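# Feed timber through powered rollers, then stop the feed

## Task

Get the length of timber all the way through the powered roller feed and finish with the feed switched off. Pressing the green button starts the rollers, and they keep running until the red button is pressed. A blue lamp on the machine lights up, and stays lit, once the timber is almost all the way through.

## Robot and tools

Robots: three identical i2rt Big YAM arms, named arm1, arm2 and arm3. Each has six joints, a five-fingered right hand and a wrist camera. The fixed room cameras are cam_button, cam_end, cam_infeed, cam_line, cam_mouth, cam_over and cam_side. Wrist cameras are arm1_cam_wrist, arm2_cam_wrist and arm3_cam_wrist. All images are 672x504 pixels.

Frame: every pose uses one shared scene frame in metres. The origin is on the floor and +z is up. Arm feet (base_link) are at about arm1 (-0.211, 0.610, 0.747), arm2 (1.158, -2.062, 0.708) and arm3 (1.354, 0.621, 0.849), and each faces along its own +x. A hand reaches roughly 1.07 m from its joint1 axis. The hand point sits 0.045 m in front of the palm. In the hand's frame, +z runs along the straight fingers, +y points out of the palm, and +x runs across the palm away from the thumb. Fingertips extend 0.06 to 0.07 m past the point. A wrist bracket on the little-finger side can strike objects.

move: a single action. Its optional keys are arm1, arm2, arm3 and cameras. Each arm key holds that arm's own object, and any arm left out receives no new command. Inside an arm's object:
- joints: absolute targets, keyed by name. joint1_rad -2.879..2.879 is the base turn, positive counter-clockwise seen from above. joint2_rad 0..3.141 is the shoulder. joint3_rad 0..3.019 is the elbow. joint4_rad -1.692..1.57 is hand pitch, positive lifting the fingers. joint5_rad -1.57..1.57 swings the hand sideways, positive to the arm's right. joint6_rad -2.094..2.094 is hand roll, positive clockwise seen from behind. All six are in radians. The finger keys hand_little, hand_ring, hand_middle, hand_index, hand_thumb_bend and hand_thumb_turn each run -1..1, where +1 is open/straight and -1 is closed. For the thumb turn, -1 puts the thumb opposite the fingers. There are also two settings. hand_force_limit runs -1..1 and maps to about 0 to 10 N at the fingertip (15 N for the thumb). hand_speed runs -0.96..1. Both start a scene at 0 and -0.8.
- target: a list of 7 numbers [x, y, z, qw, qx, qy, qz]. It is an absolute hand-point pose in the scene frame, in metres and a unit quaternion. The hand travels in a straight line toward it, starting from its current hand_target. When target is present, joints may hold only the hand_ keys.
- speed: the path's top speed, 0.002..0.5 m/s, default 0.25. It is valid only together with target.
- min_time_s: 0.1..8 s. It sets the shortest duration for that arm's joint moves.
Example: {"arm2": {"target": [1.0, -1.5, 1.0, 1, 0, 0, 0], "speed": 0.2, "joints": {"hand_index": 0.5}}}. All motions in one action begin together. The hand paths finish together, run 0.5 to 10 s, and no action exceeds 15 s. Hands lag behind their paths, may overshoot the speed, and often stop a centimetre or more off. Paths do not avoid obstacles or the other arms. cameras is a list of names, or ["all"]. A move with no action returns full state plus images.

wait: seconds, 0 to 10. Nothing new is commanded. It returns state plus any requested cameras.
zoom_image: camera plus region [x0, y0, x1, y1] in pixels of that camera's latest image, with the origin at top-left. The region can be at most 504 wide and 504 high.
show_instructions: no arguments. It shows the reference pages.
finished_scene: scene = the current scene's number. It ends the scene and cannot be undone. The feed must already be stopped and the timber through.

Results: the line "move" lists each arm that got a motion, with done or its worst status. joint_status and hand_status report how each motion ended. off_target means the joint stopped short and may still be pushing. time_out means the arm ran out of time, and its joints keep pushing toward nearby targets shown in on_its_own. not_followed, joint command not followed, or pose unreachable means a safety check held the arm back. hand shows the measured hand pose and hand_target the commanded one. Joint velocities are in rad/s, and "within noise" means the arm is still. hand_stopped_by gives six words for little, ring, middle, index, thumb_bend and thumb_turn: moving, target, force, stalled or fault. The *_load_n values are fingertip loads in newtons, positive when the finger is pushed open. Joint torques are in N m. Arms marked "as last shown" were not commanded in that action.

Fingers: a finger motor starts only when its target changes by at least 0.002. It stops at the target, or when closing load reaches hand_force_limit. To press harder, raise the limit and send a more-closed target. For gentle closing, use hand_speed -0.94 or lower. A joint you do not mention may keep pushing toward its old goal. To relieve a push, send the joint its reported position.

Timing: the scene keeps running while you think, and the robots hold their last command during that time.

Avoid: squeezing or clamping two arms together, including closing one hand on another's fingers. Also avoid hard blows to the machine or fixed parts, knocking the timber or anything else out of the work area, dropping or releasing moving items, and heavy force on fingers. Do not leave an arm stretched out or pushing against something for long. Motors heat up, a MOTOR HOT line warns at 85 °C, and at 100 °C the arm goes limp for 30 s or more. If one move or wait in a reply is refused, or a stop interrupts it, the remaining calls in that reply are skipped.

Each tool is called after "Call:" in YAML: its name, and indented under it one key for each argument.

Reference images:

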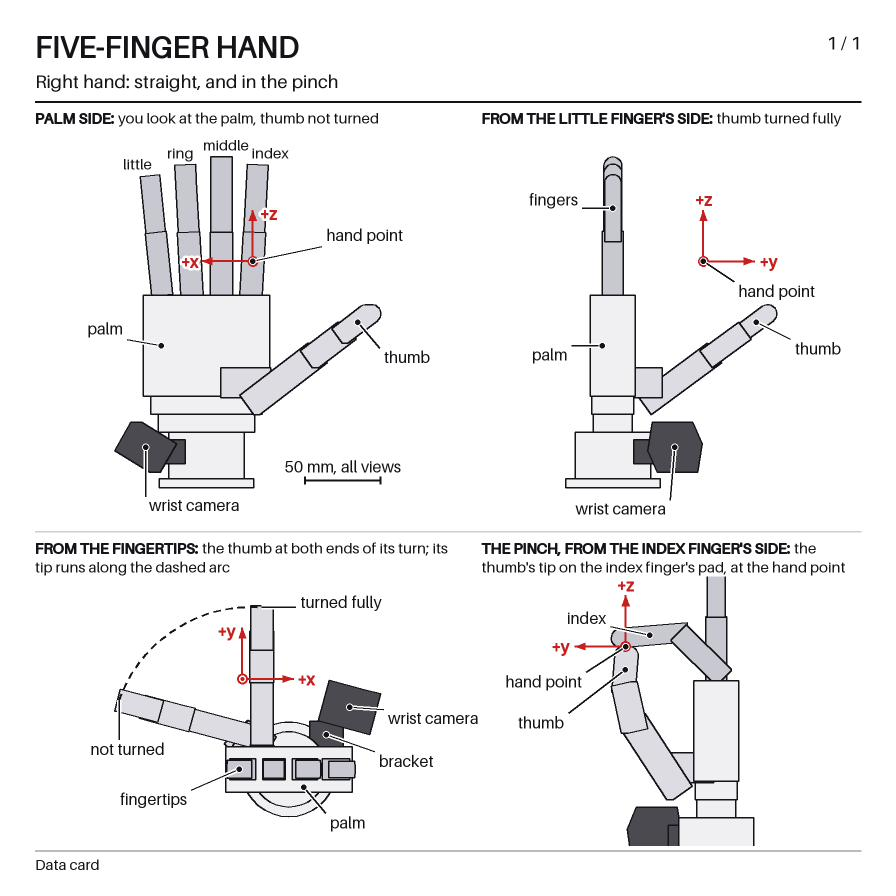

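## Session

Call:
move:

Call:
zoom_image:
  camera: "cam_line"
  region: [472, 252, 672, 504]

Call:
zoom_image:
  camera: "cam_infeed"
  region: [250, 140, 550, 300]

Scene clock: 0.00 s.
Joint torques (N m): no reading
Heat: arm1: hottest joint3_rad 17 °C; arm2: hottest joint2_rad 18 °C; arm3: hottest joint5_rad 17 °C.
Joint velocities: within noise
arm1.joint_positions: joint1_rad=-0.173 joint2_rad=+0.623 joint3_rad=+1.477 joint4_rad=-1.274 joint5_rad=-0.287 joint6_rad=-1.056 hand_little=+1.000 hand_ring=+1.000 hand_middle=+1.000 hand_index=+1.000 hand_thumb_turn=+1.000 hand_thumb_bend=+1.000 hand_force_limit=+0.000 hand_speed=-0.800
arm1.joint_status: not commanded
arm1.hand_stopped_by: target,target,target,target,target,target
arm1.little_load_n: 0.0
arm1.ring_load_n: 0.0
arm1.middle_load_n: 0.0
arm1.index_load_n: 0.0
arm1.thumb_bend_load_n: 0.0
arm1.thumb_turn_load_n: 0.0
arm1.hand: x=-0.2072 y=+0.3798 z=+1.2790 quat_wxyz=(+0.183, +0.464, -0.693, +0.520) (m; scene frame)
arm1.hand_target: x=-0.2071 y=+0.3817 z=+1.2902 quat_wxyz=(+0.189, +0.462, -0.686, +0.529) (m; scene frame)
arm1.hand_status: not commanded
arm2.joint_positions: joint1_rad=+0.613 joint2_rad=+0.625 joint3_rad=+1.395 joint4_rad=-1.401 joint5_rad=+0.293 joint6_rad=-1.360 hand_little=+1.000 hand_ring=+1.000 hand_middle=+1.000 hand_index=+1.000 hand_thumb_turn=+1.000 hand_thumb_bend=+1.000 hand_force_limit=+0.000 hand_speed=-0.800
arm2.joint_status: not commanded
arm2.hand_stopped_by: target,target,target,target,target,target
arm2.little_load_n: 0.0
arm2.ring_load_n: 0.0
arm2.middle_load_n: 0.0
arm2.index_load_n: 0.0
arm2.thumb_bend_load_n: 0.0
arm2.thumb_turn_load_n: 0.0
arm2.hand: x=+1.0730 y=-1.8560 z=+1.2044 quat_wxyz=(-0.406, +0.444, +0.762, +0.237) (m; scene frame)
arm2.hand_target: x=+1.0737 y=-1.8566 z=+1.2144 quat_wxyz=(-0.417, +0.443, +0.757, +0.239) (m; scene frame)
arm2.hand_status: not commanded
arm3.joint_positions: joint1_rad=+0.503 joint2_rad=+0.630 joint3_rad=+1.439 joint4_rad=-1.154 joint5_rad=-0.083 joint6_rad=-1.074 hand_little=+1.000 hand_ring=+1.000 hand_middle=+1.000 hand_index=+1.000 hand_thumb_turn=+1.000 hand_thumb_bend=+1.000 hand_force_limit=+0.000 hand_speed=-0.800
arm3.joint_status: not commanded
arm3.hand_stopped_by: target,target,target,target,target,target
arm3.little_load_n: 0.0
arm3.ring_load_n: 0.5
arm3.middle_load_n: 0.0
arm3.index_load_n: 0.0
arm3.thumb_bend_load_n: 0.0
arm3.thumb_turn_load_n: 0.0
arm3.hand: x=+1.4405 y=+0.3760 z=+1.3877 quat_wxyz=(+0.139, +0.580, -0.578, +0.557) (m; scene frame)
arm3.hand_target: x=+1.4394 y=+0.3781 z=+1.3968 quat_wxyz=(+0.141, +0.576, -0.573, +0.565) (m; scene frame)
arm3.hand_status: not commanded
pictures: arm1_cam_wrist, arm2_cam_wrist, arm3_cam_wrist, cam_button, cam_end, cam_infeed, cam_line, cam_mouth, cam_over, cam_side

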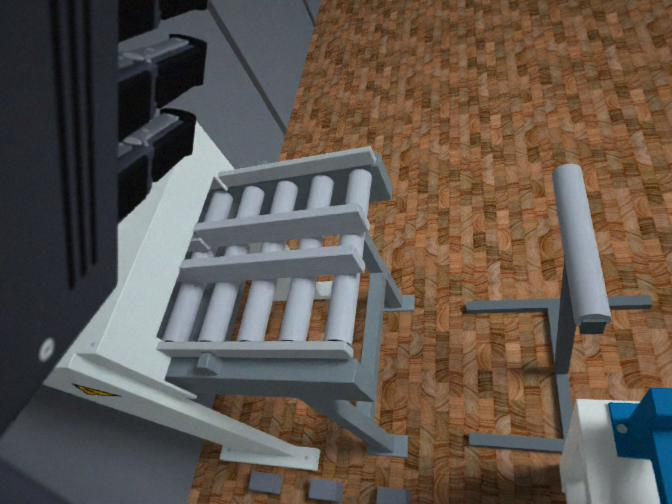

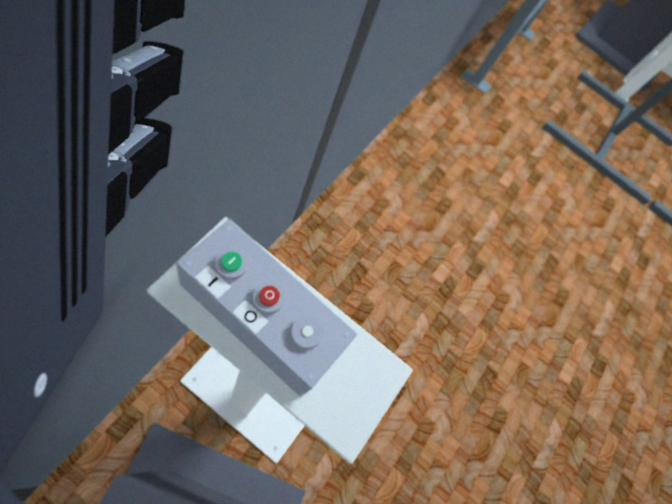

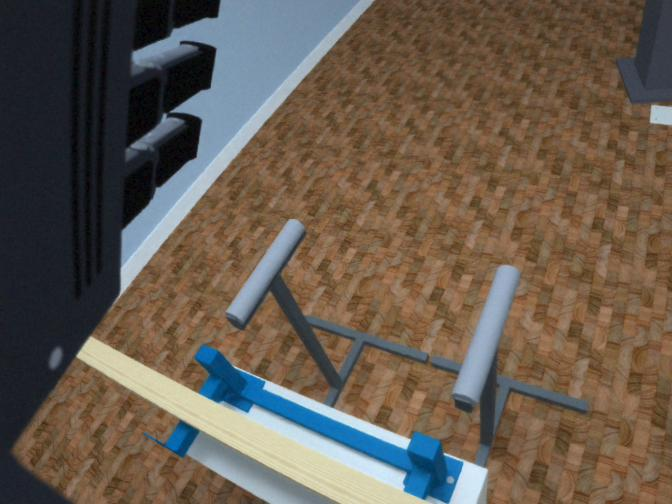

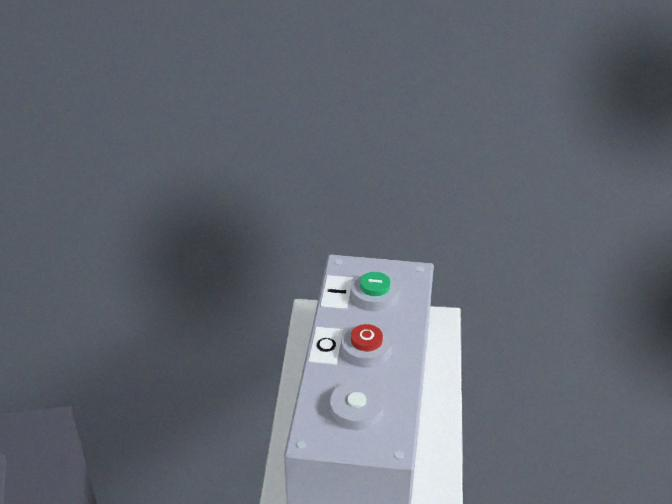

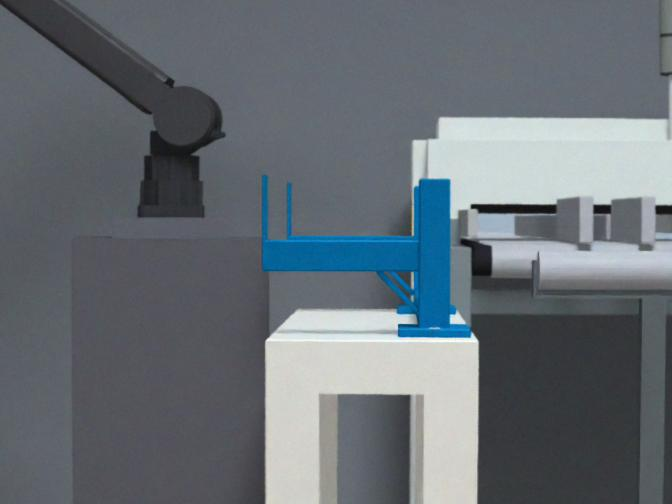

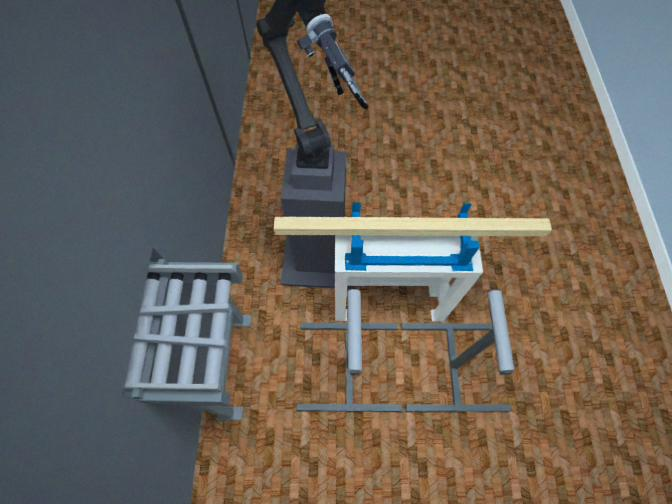

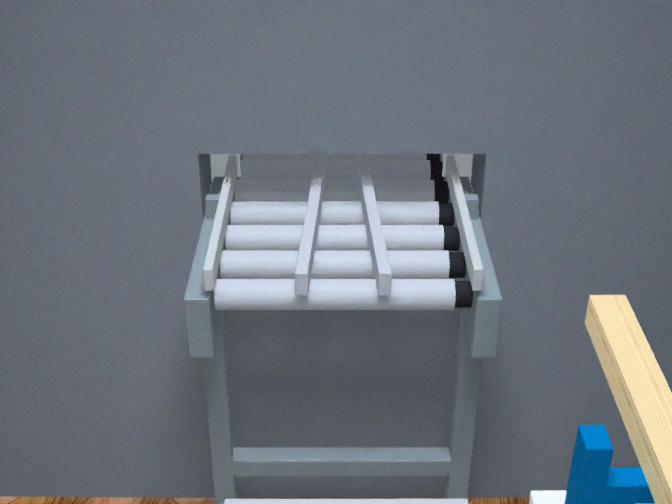

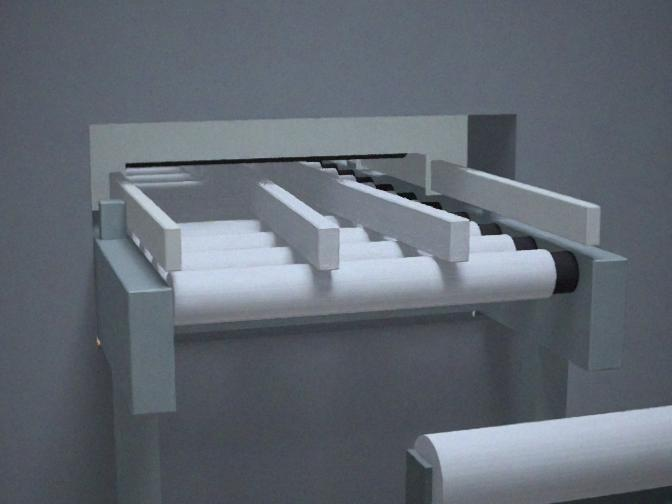

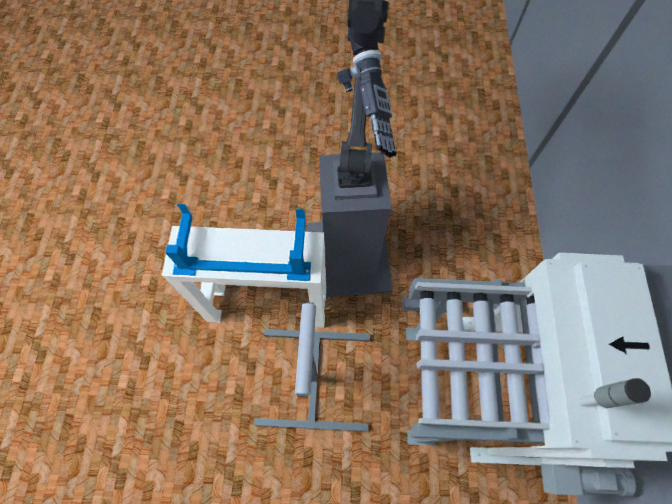

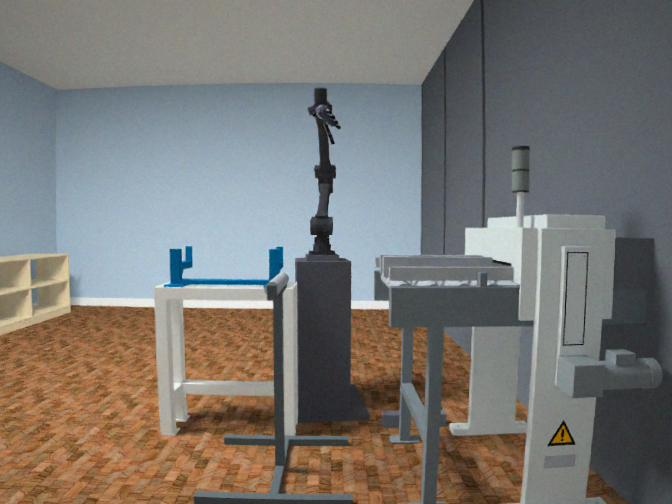

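Scaled by 2.000 from the camera's 672x504 image, which has a finer 960x720 frame.

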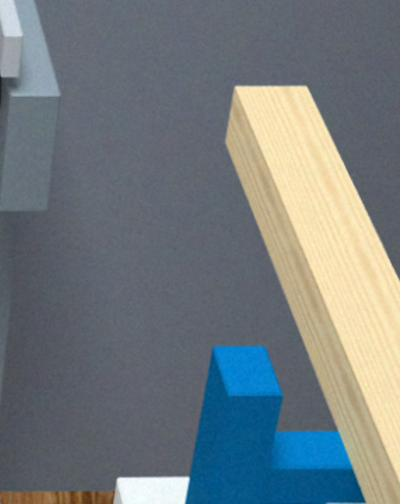

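Scaled by 1.680 from the camera's 672x504 image, which has a finer 960x720 frame.

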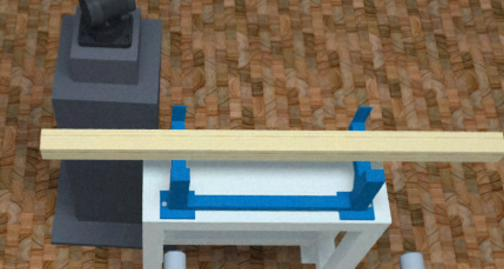

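Call:
move:
  arm2: {"target": [0.954, -1.806, 0.95, 0.0, 1.0, 0.0, 0.0], "speed": 0.3, "joints": {"hand_little": -1, "hand_ring": -1, "hand_middle": -1, "hand_speed": 0.4}}
  arm3: {"target": [1.52, 0.31, 1.12, 0.0, 0.0, 1.0, 0.0], "speed": 0.3, "joints": {"hand_thumb_turn": -1, "hand_speed": 0.4}}

Call:
move:
  arm3: {"target": [1.748, 0.375, 0.88, 0.0, 0.0, 1.0, 0.0], "speed": 0.25}
  arm2: {"target": [0.954, -1.806, 0.885, 0.0, 1.0, 0.0, 0.0], "speed": 0.15}
  cameras: ["arm3_cam_wrist", "cam_infeed", "cam_button"]

Call:
zoom_image:
  camera: "arm3_cam_wrist"
  region: [168, 0, 672, 504]

Call:
zoom_image:
  camera: "cam_infeed"
  region: [360, 160, 480, 250]

Call:
zoom_image:
  camera: "cam_button"
  region: [300, 150, 480, 400]

Scene clock: 56.40 s.
Joint torques (N m): arm1=[-0.26 1.08 8.81 1.83 -0.16 0.05] | arm2=[0.09 -8.82 7.42 1.5 -0.13 0.07] | arm3=[-1.85 -10.05 7.47 0.42 -0.06 0.24]
Heat: arm1: hottest joint3_rad 22 °C; arm2: hottest joint2_rad 18 °C; arm3: hottest joint3_rad 19 °C.
move: arm2 done; arm3 off_target
Joint velocities: within noise
arm1: as last shown
arm2.joint_positions: joint1_rad=+0.245 joint2_rad=+1.282 joint3_rad=+1.278 joint4_rad=-1.575 joint5_rad=-0.001 joint6_rad=+0.488 hand_little=-1.000 hand_ring=-1.000 hand_middle=-1.000 hand_index=+1.000 hand_thumb_turn=+1.000 hand_thumb_bend=+1.000 hand_force_limit=+0.000 hand_speed=+0.400
arm2.joint_status: all done
arm2.hand_stopped_by: target,target,target,target,target,target
arm2.little_load_n: 0.0
arm2.ring_load_n: 0.0
arm2.middle_load_n: 0.0
arm2.index_load_n: 0.0
arm2.thumb_bend_load_n: 0.0
arm2.thumb_turn_load_n: 0.0
arm2.hand: x=+0.9551 y=-1.8113 z=+0.9543 quat_wxyz=(-0.001, +1.000, +0.009, +0.001) (m; scene frame)
arm2.hand_target: x=+0.9540 y=-1.8061 z=+0.9500 quat_wxyz=(+0.000, +1.000, +0.000, +0.000) (m; scene frame)
arm2.hand_status: done (0.007 m and 1.0 deg from the pose sent, 0.285 m and 127.3 deg at the start)
arm3.joint_positions: joint1_rad=+0.425 joint2_rad=+1.347 joint3_rad=+1.437 joint4_rad=-1.627 joint5_rad=+0.015 joint6_rad=+0.349 hand_little=+1.000 hand_ring=+1.000 hand_middle=+1.000 hand_index=+1.000 hand_thumb_turn=-1.000 hand_thumb_bend=+1.000 hand_force_limit=+0.000 hand_speed=+0.400
arm3.joint_status: all done
arm3.hand_stopped_by: target,target,target,target,target,target
arm3.little_load_n: 0.0
arm3.ring_load_n: 0.0
arm3.middle_load_n: 0.0
arm3.index_load_n: 0.0
arm3.thumb_bend_load_n: 0.0
arm3.thumb_turn_load_n: 0.0
arm3.hand: x=+1.5211 y=+0.3114 z=+1.1257 quat_wxyz=(-0.003, +0.012, -1.000, +0.013) (m; scene frame)
arm3.hand_target: x=+1.5199 y=+0.3100 z=+1.1201 quat_wxyz=(+0.000, +0.000, -1.000, +0.000) (m; scene frame)
arm3.hand_status: off_target (0.006 m and 2.1 deg from the pose sent, 0.287 m and 109.4 deg at the start)
pictures: none

Scene clock: 58.67 s.
Joint torques (N m): arm1=[-0.21 1.08 8.81 1.83 -0.16 0.06] | arm2=[0.15 -8.47 7.23 1.51 -0.13 0.07] | arm3=[-0.73 -14.04 7.92 1.11 0.03 0.27]
Heat: arm1: hottest joint3_rad 23 °C; arm2: hottest joint2_rad 18 °C; arm3: hottest joint3_rad 19 °C.
move: arm2 done; arm3 off_target
Joint velocities: within noise
arm1: as last shown
arm2.joint_positions: joint1_rad=+0.245 joint2_rad=+1.295 joint3_rad=+1.123 joint4_rad=-1.402 joint5_rad=-0.001 joint6_rad=+0.489 hand_little=-1.000 hand_ring=-1.000 hand_middle=-1.000 hand_index=+1.000 hand_thumb_turn=+1.000 hand_thumb_bend=+1.000 hand_force_limit=+0.000 hand_speed=+0.400
arm2.joint_status: not commanded
arm2.hand_stopped_by: target,target,target,target,target,target
arm2.little_load_n: 0.0
arm2.ring_load_n: 0.0
arm2.middle_load_n: 0.0
arm2.index_load_n: 0.0
arm2.thumb_bend_load_n: 0.0
arm2.thumb_turn_load_n: 0.0
arm2.hand: x=+0.9547 y=-1.8104 z=+0.8908 quat_wxyz=(-0.003, +1.000, +0.009, +0.000) (m; scene frame)
arm2.hand_target: x=+0.9540 y=-1.8061 z=+0.8851 quat_wxyz=(+0.000, +1.000, +0.000, +0.000) (m; scene frame)
arm2.hand_status: done (0.007 m and 1.0 deg from the pose sent, 0.070 m and 1.0 deg at the start)
arm3.joint_positions: joint1_rad=+0.926 joint2_rad=+1.702 joint3_rad=+1.167 joint4_rad=-1.044 joint5_rad=+0.013 joint6_rad=+0.863 hand_little=+1.000 hand_ring=+1.000 hand_middle=+1.000 hand_index=+1.000 hand_thumb_turn=-1.000 hand_thumb_bend=+1.000 hand_force_limit=+0.000 hand_speed=+0.400
arm3.joint_status: not commanded
arm3.hand_stopped_by: target,target,target,target,target,target
arm3.little_load_n: 0.0
arm3.ring_load_n: 0.0
arm3.middle_load_n: 0.0
arm3.index_load_n: 0.0
arm3.thumb_bend_load_n: 0.0
arm3.thumb_turn_load_n: 0.0
arm3.hand: x=+1.7383 y=+0.3803 z=+0.8827 quat_wxyz=(+0.004, +0.006, -1.000, -0.002) (m; scene frame)
arm3.hand_target: x=+1.7479 y=+0.3752 z=+0.8801 quat_wxyz=(+0.000, +0.000, -1.000, +0.000) (m; scene frame)
arm3.hand_status: off_target (0.011 m and 0.8 deg from the pose sent, 0.340 m and 2.1 deg at the start)
pictures: arm3_cam_wrist, cam_button, cam_infeed

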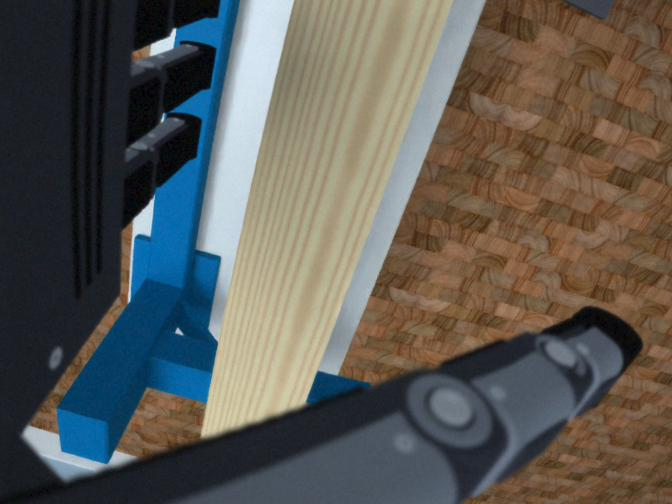

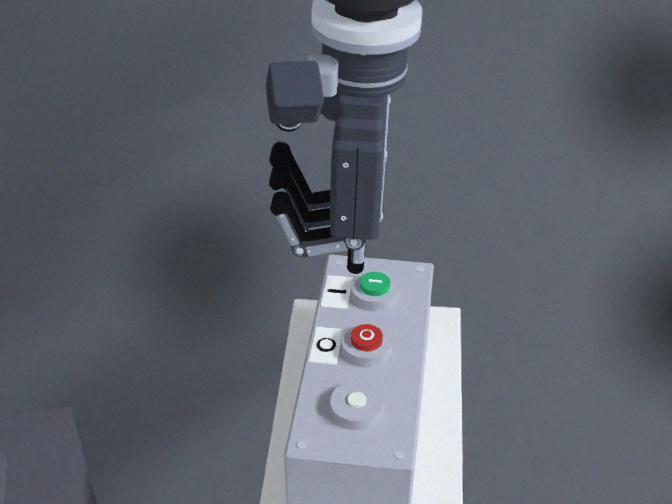

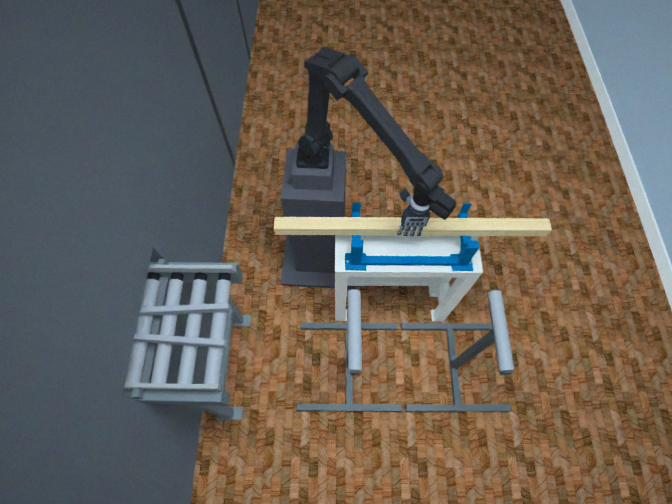

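Scaled by 1.000.

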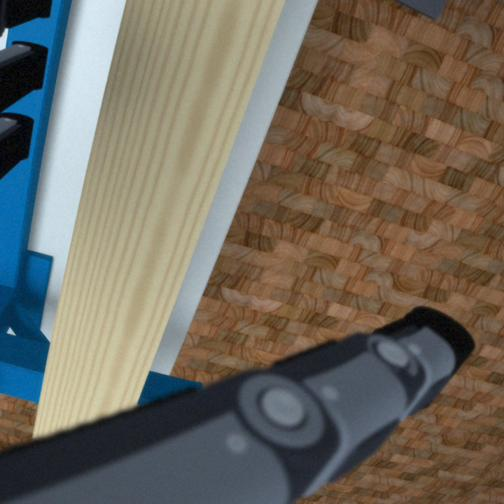

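Scaled by 4.200 from the camera's 672x504 image, which has a finer 960x720 frame.

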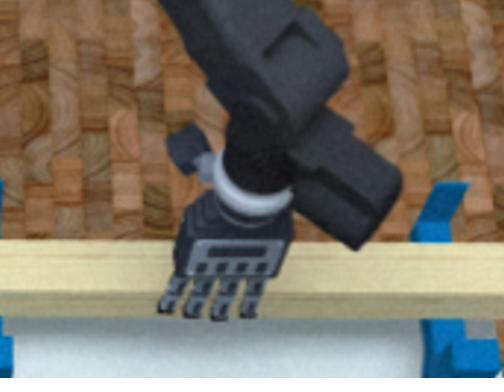

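Scaled by 2.016 from the camera's 672x504 image, which has a finer 960x720 frame.

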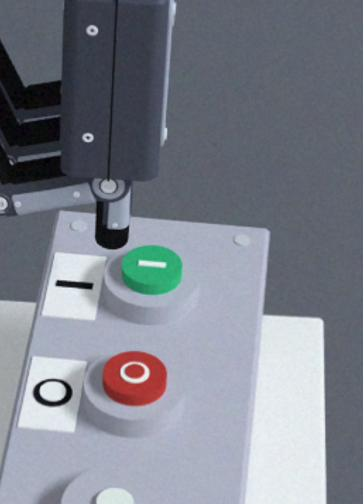

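Call:
move:
  arm3: {"target": [1.750, 0.380, 0.833, 0.0, 0.0, 1.0, 0.0], "speed": 0.12}
  arm2: {"target": [0.952, -1.791, 0.90, 0.0, 1.0, 0.0, 0.0], "speed": 0.15}
  cameras: ["arm3_cam_wrist", "cam_infeed"]

Call:
zoom_image:
  camera: "arm3_cam_wrist"
  region: [168, 0, 672, 504]

Call:
zoom_image:
  camera: "cam_infeed"
  region: [360, 160, 480, 250]

Call:
move:
  arm2: {"target": [0.952, -1.791, 0.880, 0.0, 1.0, 0.0, 0.0], "speed": 0.15}
  cameras: ["cam_button"]

Call:
zoom_image:
  camera: "cam_button"
  region: [300, 150, 480, 400]

Scene clock: 124.93 s.
Joint torques (N m): arm1=[-0.21 1.08 8.81 1.83 -0.16 0.06] | arm2=[-0.03 -8.82 11.21 0.51 -0.11 -0.08] | arm3=[-0.26 -14.33 6.17 1.17 0.04 0.25]
Heat: arm1: hottest joint3_rad 24 °C; arm2: hottest joint2_rad 19 °C; arm3: hottest joint3_rad 20 °C.
move: arm2 off_target; arm3 off_target
Joint velocities: within noise
arm1: as last shown
arm2.joint_positions: joint1_rad=+0.233 joint2_rad=+1.324 joint3_rad=+1.139 joint4_rad=-1.415 joint5_rad=-0.001 joint6_rad=+0.489 hand_little=-1.000 hand_ring=-1.000 hand_middle=-1.000 hand_index=+1.000 hand_thumb_turn=+1.000 hand_thumb_bend=+1.000 hand_force_limit=+0.000 hand_speed=+0.400
arm2.joint_status: not commanded
arm2.hand_stopped_by: target,target,target,target,target,target
arm2.little_load_n: 0.0
arm2.ring_load_n: 0.0
arm2.middle_load_n: 0.0
arm2.index_load_n: 0.0
arm2.thumb_bend_load_n: 0.0
arm2.thumb_turn_load_n: 0.0
arm2.hand: x=+0.9563 y=-1.8048 z=+0.8879 quat_wxyz=(+0.009, +1.000, +0.002, +0.006) (m; scene frame)
arm2.hand_target: x=+0.9524 y=-1.7914 z=+0.8998 quat_wxyz=(+0.000, +1.000, +0.000, +0.000) (m; scene frame)
arm2.hand_status: off_target (0.019 m and 1.3 deg from the pose sent, 0.022 m and 1.0 deg at the start)
arm3.joint_positions: joint1_rad=+0.929 joint2_rad=+1.767 joint3_rad=+1.133 joint4_rad=-0.925 joint5_rad=+0.013 joint6_rad=+0.873 hand_little=+1.000 hand_ring=+1.000 hand_middle=+1.000 hand_index=+1.000 hand_thumb_turn=-1.000 hand_thumb_bend=+1.000 hand_force_limit=+0.000 hand_speed=+0.400
arm3.joint_status: not commanded
arm3.hand_stopped_by: target,target,target,target,target,target
arm3.little_load_n: 0.0
arm3.ring_load_n: 0.0
arm3.middle_load_n: 0.0
arm3.index_load_n: 0.0
arm3.thumb_bend_load_n: 0.0
arm3.thumb_turn_load_n: -0.5
arm3.hand: x=+1.7462 y=+0.3764 z=+0.8427 quat_wxyz=(-0.004, +0.002, -1.000, +0.004) (m; scene frame)
arm3.hand_target: x=+1.7497 y=+0.3801 z=+0.8331 quat_wxyz=(+0.000, +0.000, -1.000, +0.000) (m; scene frame)
arm3.hand_status: off_target (0.011 m and 0.7 deg from the pose sent, 0.051 m and 0.8 deg at the start)
pictures: arm3_cam_wrist, cam_infeed

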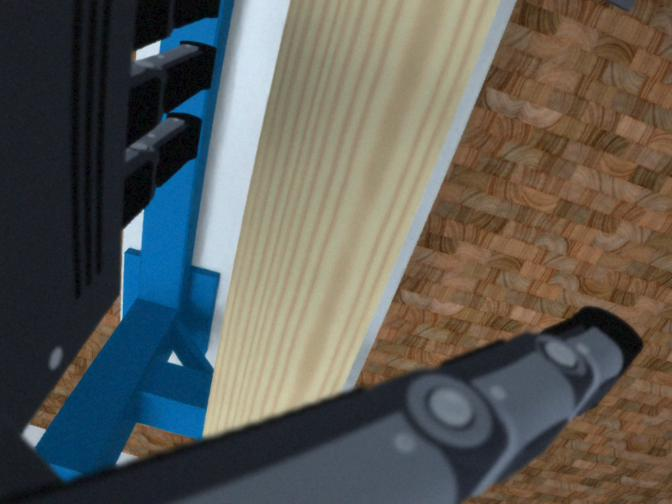

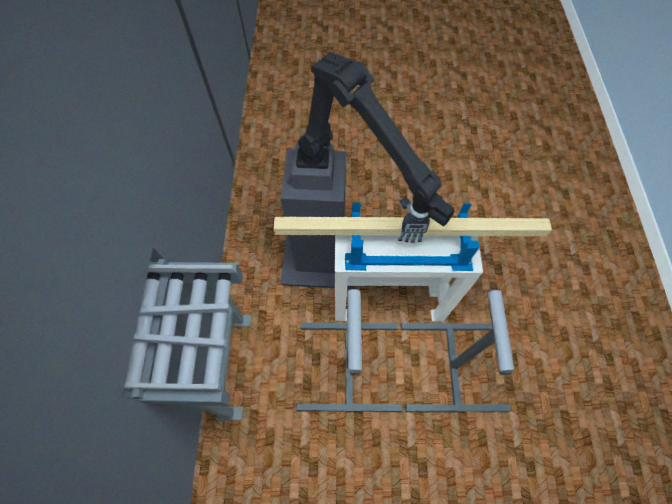

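Scaled by 1.000.

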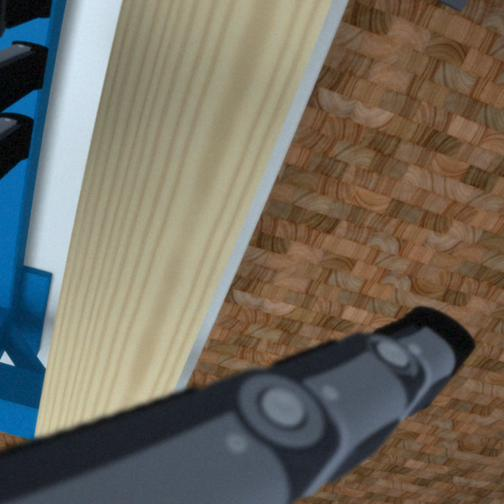

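Scaled by 4.200 from the camera's 672x504 image, which has a finer 960x720 frame.

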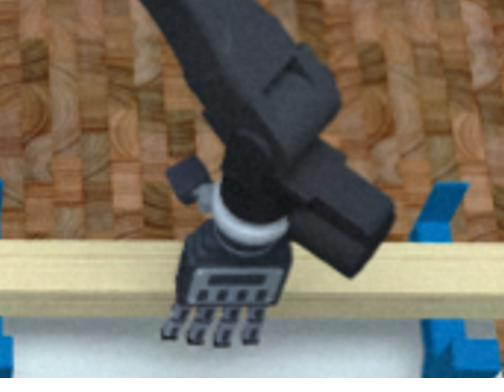

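Scene clock: 125.93 s.
Joint torques (N m): arm1=[-0.15 1.14 8.83 1.84 -0.16 0.05] | arm2=[0.03 -9 7.76 1.48 -0.11 -0.08] | arm3=[-0.09 -14.33 6.2 1.16 0.04 0.25]
Heat: arm1: hottest joint3_rad 24 °C; arm2: hottest joint2_rad 19 °C; arm3: hottest joint3_rad 20 °C.
move: arm2 done
Joint velocities: within noise
arm1, arm3: as last shown
arm2.joint_positions: joint1_rad=+0.233 joint2_rad=+1.334 joint3_rad=+1.139 joint4_rad=-1.386 joint5_rad=-0.001 joint6_rad=+0.489 hand_little=-1.000 hand_ring=-1.000 hand_middle=-1.000 hand_index=+1.000 hand_thumb_turn=+1.000 hand_thumb_bend=+1.000 hand_force_limit=+0.000 hand_speed=+0.400
arm2.joint_status: not commanded
arm2.hand_stopped_by: target,target,target,target,target,target
arm2.little_load_n: 0.0
arm2.ring_load_n: 0.0
arm2.middle_load_n: 0.0
arm2.index_load_n: 0.0
arm2.thumb_bend_load_n: 0.0
arm2.thumb_turn_load_n: 0.0
arm2.hand: x=+0.9524 y=-1.7975 z=+0.8838 quat_wxyz=(+0.000, +1.000, +0.002, +0.001) (m; scene frame)
arm2.hand_target: x=+0.9521 y=-1.7910 z=+0.8801 quat_wxyz=(+0.000, +1.000, +0.000, +0.000) (m; scene frame)
arm2.hand_status: done (0.007 m and 0.3 deg from the pose sent, 0.016 m and 1.2 deg at the start)
arm3.thumb_bend_load_n: -0.5
arm3.thumb_turn_load_n: 0.0
pictures: cam_button

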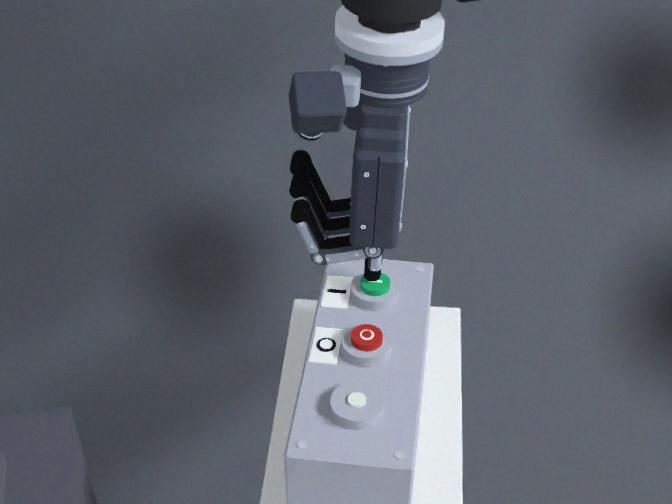

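Scaled by 2.016 from the camera's 672x504 image, which has a finer 960x720 frame.

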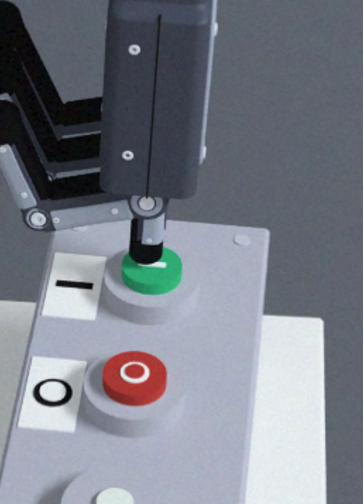

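Call:
move:
  arm3: {"target": [1.752, 0.396, 0.815, 0.0, 0.0, 1.0, 0.0], "speed": 0.1}
  arm2: {"target": [0.948, -1.789, 0.880, 0.0, 1.0, 0.0, 0.0], "speed": 0.15}

Call:
move:
  arm3: {"target": [1.752, 0.396, 0.782, 0.0, 0.0, 1.0, 0.0], "speed": 0.08}
  cameras: ["arm3_cam_wrist"]

Call:
move:
  arm3: {"joints": {"hand_little": -1, "hand_ring": -1, "hand_middle": -1, "hand_index": -1, "hand_force_limit": -0.4, "hand_speed": -0.8}}
  cameras: ["arm3_cam_wrist", "cam_infeed"]

Scene clock: 143.90 s.
Joint torques (N m): arm1=[-0.21 1.08 8.83 1.84 -0.16 0.05] | arm2=[0.5 -9.05 8.46 1.48 -0.12 -0.01] | arm3=[-0.32 -13.92 5.68 1.2 0.06 0.2]
Heat: arm1: hottest joint3_rad 24 °C; arm2: hottest joint2_rad 19 °C; arm3: hottest joint3_rad 20 °C.
move: arm2 done; arm3 off_target
Joint velocities: within noise
arm1: as last shown
arm2.joint_positions: joint1_rad=+0.233 joint2_rad=+1.343 joint3_rad=+1.139 joint4_rad=-1.386 joint5_rad=-0.001 joint6_rad=+0.489 hand_little=-1.000 hand_ring=-1.000 hand_middle=-1.000 hand_index=+1.000 hand_thumb_turn=+1.000 hand_thumb_bend=+1.000 hand_force_limit=+0.000 hand_speed=+0.400
arm2.joint_status: not commanded
arm2.hand_stopped_by: target,target,target,target,target,target
arm2.little_load_n: 0.0
arm2.ring_load_n: 0.0
arm2.middle_load_n: 0.0
arm2.index_load_n: 0.0
arm2.thumb_bend_load_n: 0.0
arm2.thumb_turn_load_n: 0.0
arm2.hand: x=+0.9522 y=-1.7971 z=+0.8809 quat_wxyz=(+0.004, +1.000, +0.002, +0.003) (m; scene frame)
arm2.hand_target: x=+0.9482 y=-1.7891 z=+0.8801 quat_wxyz=(+0.000, +1.000, +0.000, +0.000) (m; scene frame)
arm2.hand_status: done (0.009 m and 0.7 deg from the pose sent, 0.010 m and 0.3 deg at the start)
arm3.joint_positions: joint1_rad=+0.959 joint2_rad=+1.775 joint3_rad=+1.097 joint4_rad=-0.871 joint5_rad=+0.013 joint6_rad=+0.901 hand_little=+1.000 hand_ring=+1.000 hand_middle=+1.000 hand_index=+1.000 hand_thumb_turn=-1.000 hand_thumb_bend=+1.000 hand_force_limit=+0.000 hand_speed=+0.400
arm3.joint_status: not commanded
arm3.hand_stopped_by: target,target,target,target,target,target
arm3.little_load_n: 0.0
arm3.ring_load_n: 0.0
arm3.middle_load_n: 0.0
arm3.index_load_n: 0.0
arm3.thumb_bend_load_n: 0.0
arm3.thumb_turn_load_n: 0.0
arm3.hand: x=+1.7513 y=+0.3909 z=+0.8279 quat_wxyz=(-0.008, +0.003, -1.000, +0.007) (m; scene frame)
arm3.hand_target: x=+1.7517 y=+0.3960 z=+0.8154 quat_wxyz=(+0.000, +0.000, -1.000, +0.000) (m; scene frame)
arm3.hand_status: off_target (0.014 m and 1.3 deg from the pose sent, 0.034 m and 0.8 deg at the start)
pictures: none

Scene clock: 145.07 s.
Joint torques (N m): arm1=[-0.21 1.08 8.83 1.83 -0.16 0.05] | arm2=[0.5 -9.05 8.47 1.5 -0.12 -0.01] | arm3=[-0.44 -14.33 5.41 1.17 0.04 0.24]
Heat: arm1: hottest joint3_rad 24 °C; arm2: hottest joint2_rad 19 °C; arm3: hottest joint3_rad 20 °C.
move: arm3 off_target
Joint velocities: within noise
arm1, arm2: as last shown
arm1.thumb_bend_load_n: 0.5
arm3.joint_positions: joint1_rad=+0.959 joint2_rad=+1.839 joint3_rad=+1.074 joint4_rad=-0.789 joint5_rad=+0.013 joint6_rad=+0.901 hand_little=+1.000 hand_ring=+1.000 hand_middle=+1.000 hand_index=+1.000 hand_thumb_turn=-1.000 hand_thumb_bend=+1.000 hand_force_limit=+0.000 hand_speed=+0.400
arm3.joint_status: not commanded
arm3.hand_stopped_by: target,target,target,target,target,target
arm3.little_load_n: 0.0
arm3.ring_load_n: -0.5
arm3.middle_load_n: 0.0
arm3.index_load_n: 0.0
arm3.thumb_bend_load_n: 0.0
arm3.thumb_turn_load_n: 0.0
arm3.hand: x=+1.7512 y=+0.3916 z=+0.7934 quat_wxyz=(-0.006, +0.003, -1.000, +0.006) (m; scene frame)
arm3.hand_target: x=+1.7518 y=+0.3960 z=+0.7823 quat_wxyz=(+0.000, +0.000, -1.000, +0.000) (m; scene frame)
arm3.hand_status: off_target (0.012 m and 1.0 deg from the pose sent, 0.046 m and 1.3 deg at the start)
pictures: arm3_cam_wrist

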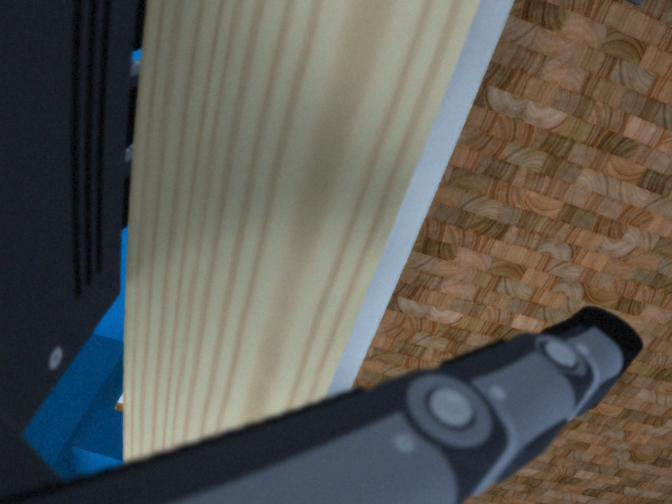

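Scene clock: 148.93 s.
Joint torques (N m): arm1=[-0.26 1.08 8.83 1.83 -0.16 0.06] | arm2=[0.5 -9.05 8.46 1.5 -0.12 -0.01] | arm3=[-0.38 -16.44 5.6 0.49 -0.23 0.17]
Heat: arm1: hottest joint3_rad 24 °C; arm2: hottest joint2_rad 19 °C; arm3: hottest joint3_rad 19 °C.
move: arm3 off_target
Joint velocities: within noise
arm1, arm2: as last shown
arm1.thumb_bend_load_n: 0.0
arm3.joint_positions: joint1_rad=+0.959 joint2_rad=+1.861 joint3_rad=+1.068 joint4_rad=-0.775 joint5_rad=+0.020 joint6_rad=+0.907 hand_little=-0.051 hand_ring=-0.015 hand_middle=-0.033 hand_index=-0.034 hand_thumb_turn=-1.000 hand_thumb_bend=+1.000 hand_force_limit=-0.400 hand_speed=-0.800
arm3.joint_status: hand_little off_target (ended at -0.051, target -1.000); hand_ring off_target (ended at -0.015, target -1.000); hand_middle off_target (ended at -0.033, target -1.000); hand_index off_target (ended at -0.034, target -1.000); the others done
arm3.hand_stopped_by: force,force,force,force,target,target
arm3.little_load_n: 7.5
arm3.ring_load_n: 0.0
arm3.middle_load_n: 0.0
arm3.index_load_n: 0.0
arm3.thumb_bend_load_n: 0.0
arm3.thumb_turn_load_n: 0.0
arm3.hand: x=+1.7482 y=+0.3924 z=+0.7819 quat_wxyz=(+0.001, +0.000, -1.000, +0.004) (m; scene frame)
arm3.hand_target: x=+1.7517 y=+0.3960 z=+0.7823 quat_wxyz=(+0.000, +0.000, -1.000, +0.000) (m; scene frame)
arm3.hand_status: not commanded
pictures: arm3_cam_wrist, cam_infeed

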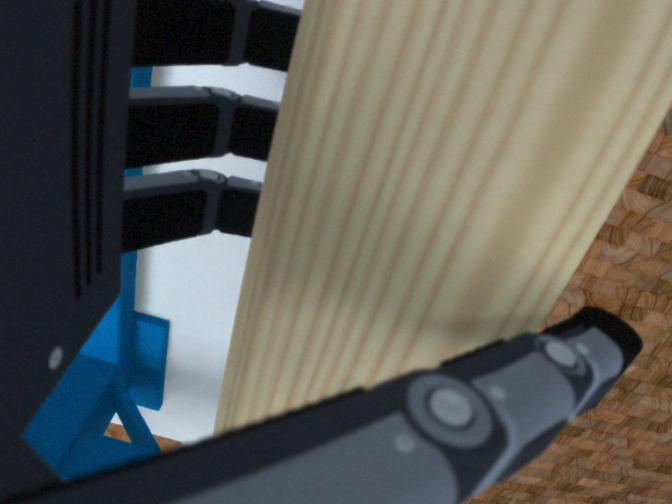

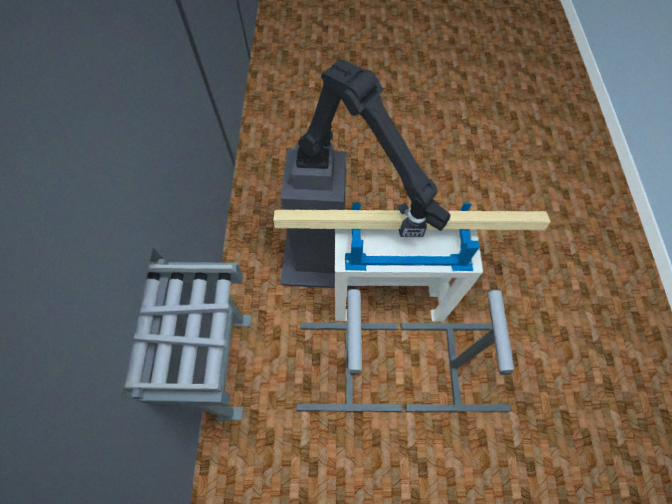

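Call:
move:
  arm3: {"target": [1.752, 0.448, 0.772, 0.0, 0.0, 1.0, 0.0], "speed": 0.08}
  cameras: ["arm3_cam_wrist", "cam_infeed"]

Scene clock: 157.23 s.
Joint torques (N m): arm1=[-0.21 1.08 8.81 1.83 -0.16 0.05] | arm2=[0.5 -9.05 8.46 1.5 -0.12 -0.01] | arm3=[1.49 -16.91 4.14 0.59 -0.55 0.45]
Heat: arm1: hottest joint3_rad 24 °C; arm2: hottest joint2_rad 19 °C; arm3: hottest joint3_rad 19 °C.
move: arm3 off_target
Joint velocities: within noise
arm1.joint_positions: joint1_rad=-0.173 joint2_rad=+0.623 joint3_rad=+1.477 joint4_rad=-1.274 joint5_rad=-0.287 joint6_rad=-1.056 hand_little=+1.000 hand_ring=+1.000 hand_middle=+1.000 hand_index=+1.000 hand_thumb_turn=+1.000 hand_thumb_bend=+1.000 hand_force_limit=+0.000 hand_speed=-0.800
arm1.joint_status: not commanded
arm1.hand_stopped_by: target,target,target,target,target,target
arm1.little_load_n: 0.0
arm1.ring_load_n: 0.0
arm1.middle_load_n: 0.0
arm1.index_load_n: 0.0
arm1.thumb_bend_load_n: 0.0
arm1.thumb_turn_load_n: 0.0
arm1.hand: x=-0.2072 y=+0.3798 z=+1.2790 quat_wxyz=(+0.183, +0.464, -0.693, +0.520) (m; scene frame)
arm1.hand_target: x=-0.2071 y=+0.3817 z=+1.2902 quat_wxyz=(+0.189, +0.462, -0.686, +0.529) (m; scene frame)
arm1.hand_status: not commanded
arm2: as last shown
arm3.joint_positions: joint1_rad=+1.030 joint2_rad=+1.844 joint3_rad=+0.987 joint4_rad=-0.716 joint5_rad=+0.028 joint6_rad=+0.976 hand_little=-0.052 hand_ring=-0.015 hand_middle=-0.033 hand_index=-0.034 hand_thumb_turn=-1.000 hand_thumb_bend=+1.000 hand_force_limit=-0.400 hand_speed=-0.800
arm3.joint_status: not commanded
arm3.hand_stopped_by: force,force,force,force,target,target
arm3.little_load_n: 2.0
arm3.ring_load_n: 0.0
arm3.middle_load_n: 0.0
arm3.index_load_n: 0.5
arm3.thumb_bend_load_n: 0.0
arm3.thumb_turn_load_n: 0.0
arm3.hand: x=+1.7458 y=+0.4316 z=+0.7681 quat_wxyz=(+0.005, +0.001, -1.000, +0.006) (m; scene frame)
arm3.hand_target: x=+1.7515 y=+0.4477 z=+0.7719 quat_wxyz=(+0.000, +0.000, -1.000, +0.000) (m; scene frame)
arm3.hand_status: off_target (0.018 m and 0.9 deg from the pose sent, 0.056 m and 0.5 deg at the start)
pictures: arm3_cam_wrist, cam_infeed

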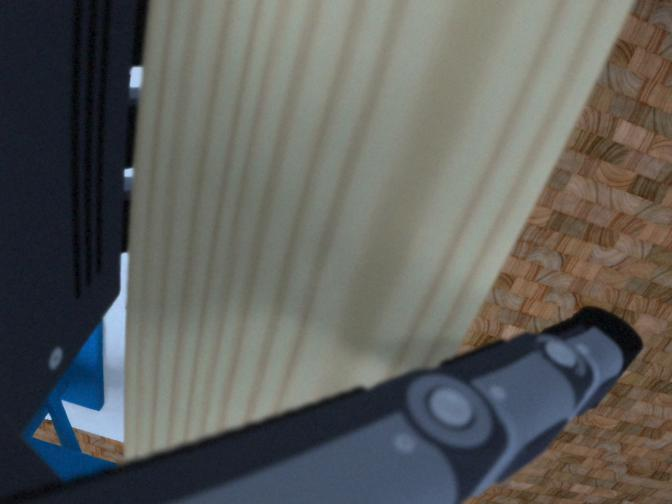

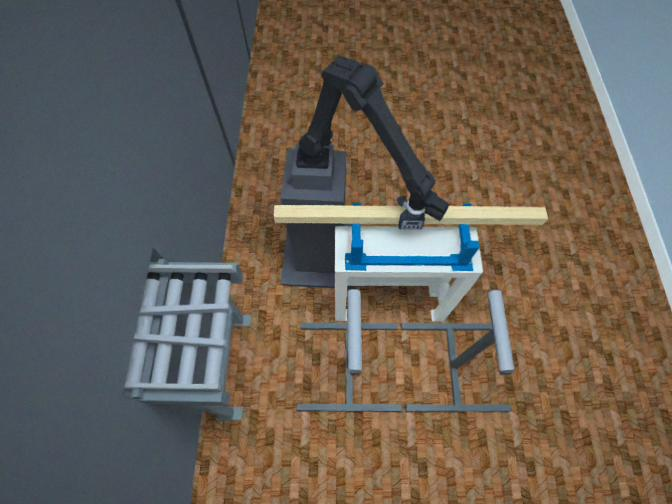

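Call:
move:
  arm3: {"target": [1.752, 0.438, 0.777, 0.0, 0.0, 1.0, 0.0], "speed": 0.05, "joints": {"hand_thumb_bend": -1, "hand_force_limit": -0.3, "hand_speed": -0.8}}

Call:
move:
  arm3: {"joints": {"hand_little": -0.99, "hand_ring": -0.99, "hand_middle": -0.99, "hand_index": -0.99, "hand_force_limit": -0.2, "hand_speed": -0.85}}
  cameras: ["arm3_cam_wrist", "cam_infeed"]

Scene clock: 171.53 s.
Joint torques (N m): arm1=[-0.15 1.14 8.81 1.83 -0.16 0.05] | arm2=[0.5 -9.05 8.46 1.48 -0.12 -0.01] | arm3=[-0.03 -16.97 5.48 -0.16 -0.55 0.24]
Heat: arm1: hottest joint3_rad 24 °C; arm2: hottest joint2_rad 19 °C; arm3: hottest joint3_rad 19 °C.
move: arm3 moving
Joint velocities: within noise
arm1, arm2: as last shown
arm3.joint_positions: joint1_rad=+1.030 joint2_rad=+1.843 joint3_rad=+0.987 joint4_rad=-0.716 joint5_rad=+0.028 joint6_rad=+0.976 hand_little=-0.051 hand_ring=-0.015 hand_middle=-0.033 hand_index=-0.034 hand_thumb_turn=-1.000 hand_thumb_bend=+0.852 hand_force_limit=-0.300 hand_speed=-0.800
arm3.joint_status: hand_thumb_bend off_target (ended at +0.852, target -1.000); the others done
arm3.hand_stopped_by: force,force,force,force,force,target
arm3.little_load_n: 3.5
arm3.ring_load_n: 0.0
arm3.middle_load_n: 0.5
arm3.index_load_n: 1.0
arm3.thumb_bend_load_n: 6.5
arm3.thumb_turn_load_n: 1.0
arm3.hand: x=+1.7457 y=+0.4317 z=+0.7682 quat_wxyz=(+0.005, +0.001, -1.000, +0.006) (m; scene frame)
arm3.hand_target: x=+1.7518 y=+0.4379 z=+0.7768 quat_wxyz=(+0.000, +0.000, -1.000, +0.000) (m; scene frame)
arm3.hand_status: moving (0.012 m and 0.9 deg from the pose sent, 0.013 m and 0.9 deg at the start)
pictures: none

Scene clock: 172.13 s.
Joint torques (N m): arm1=[-0.26 1.08 8.84 1.83 -0.16 0.05] | arm2=[0.5 -9.05 8.46 1.48 -0.12 -0.01] | arm3=[-0.03 -17.03 5.42 -0.21 -0.6 0.24]
Heat: arm1: hottest joint3_rad 24 °C; arm2: hottest joint2_rad 19 °C; arm3: hottest joint3_rad 19 °C.
move: arm3 off_target
Joint velocities: within noise
arm1, arm2: as last shown
arm3.joint_positions: joint1_rad=+1.030 joint2_rad=+1.843 joint3_rad=+0.987 joint4_rad=-0.715 joint5_rad=+0.030 joint6_rad=+0.976 hand_little=-0.063 hand_ring=-0.110 hand_middle=-0.101 hand_index=-0.101 hand_thumb_turn=-1.000 hand_thumb_bend=+0.855 hand_force_limit=-0.200 hand_speed=-0.850
arm3.joint_status: hand_little off_target (ended at -0.063, target -0.990); hand_ring off_target (ended at -0.110, target -0.990); hand_middle off_target (ended at -0.101, target -0.990); hand_index off_target (ended at -0.101, target -0.990); the others done
arm3.hand_stopped_by: force,force,force,force,force,target
arm3.little_load_n: 0.0
arm3.ring_load_n: 6.0
arm3.middle_load_n: 3.0
arm3.index_load_n: 3.5
arm3.thumb_bend_load_n: 18.0
arm3.thumb_turn_load_n: 0.5
arm3.hand: x=+1.7459 y=+0.4312 z=+0.7681 quat_wxyz=(+0.005, +0.001, -1.000, +0.007) (m; scene frame)
arm3.hand_target: x=+1.7518 y=+0.4379 z=+0.7768 quat_wxyz=(+0.000, +0.000, -1.000, +0.000) (m; scene frame)
arm3.hand_status: not commanded
pictures: arm3_cam_wrist, cam_infeed

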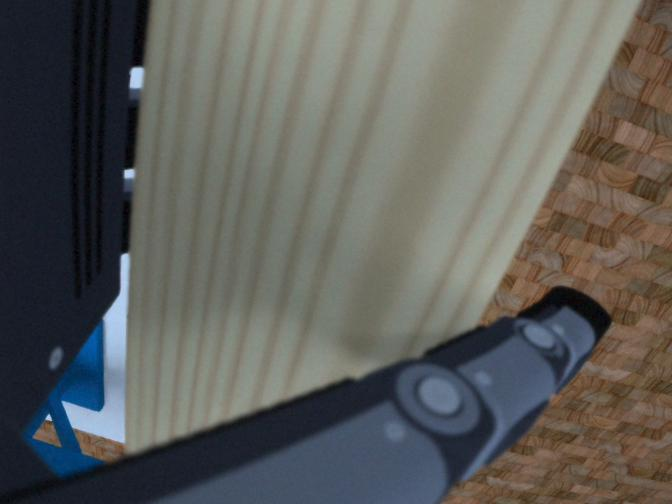

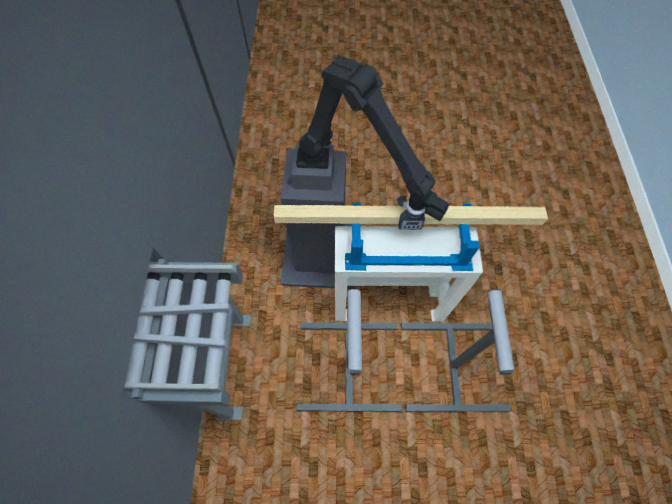

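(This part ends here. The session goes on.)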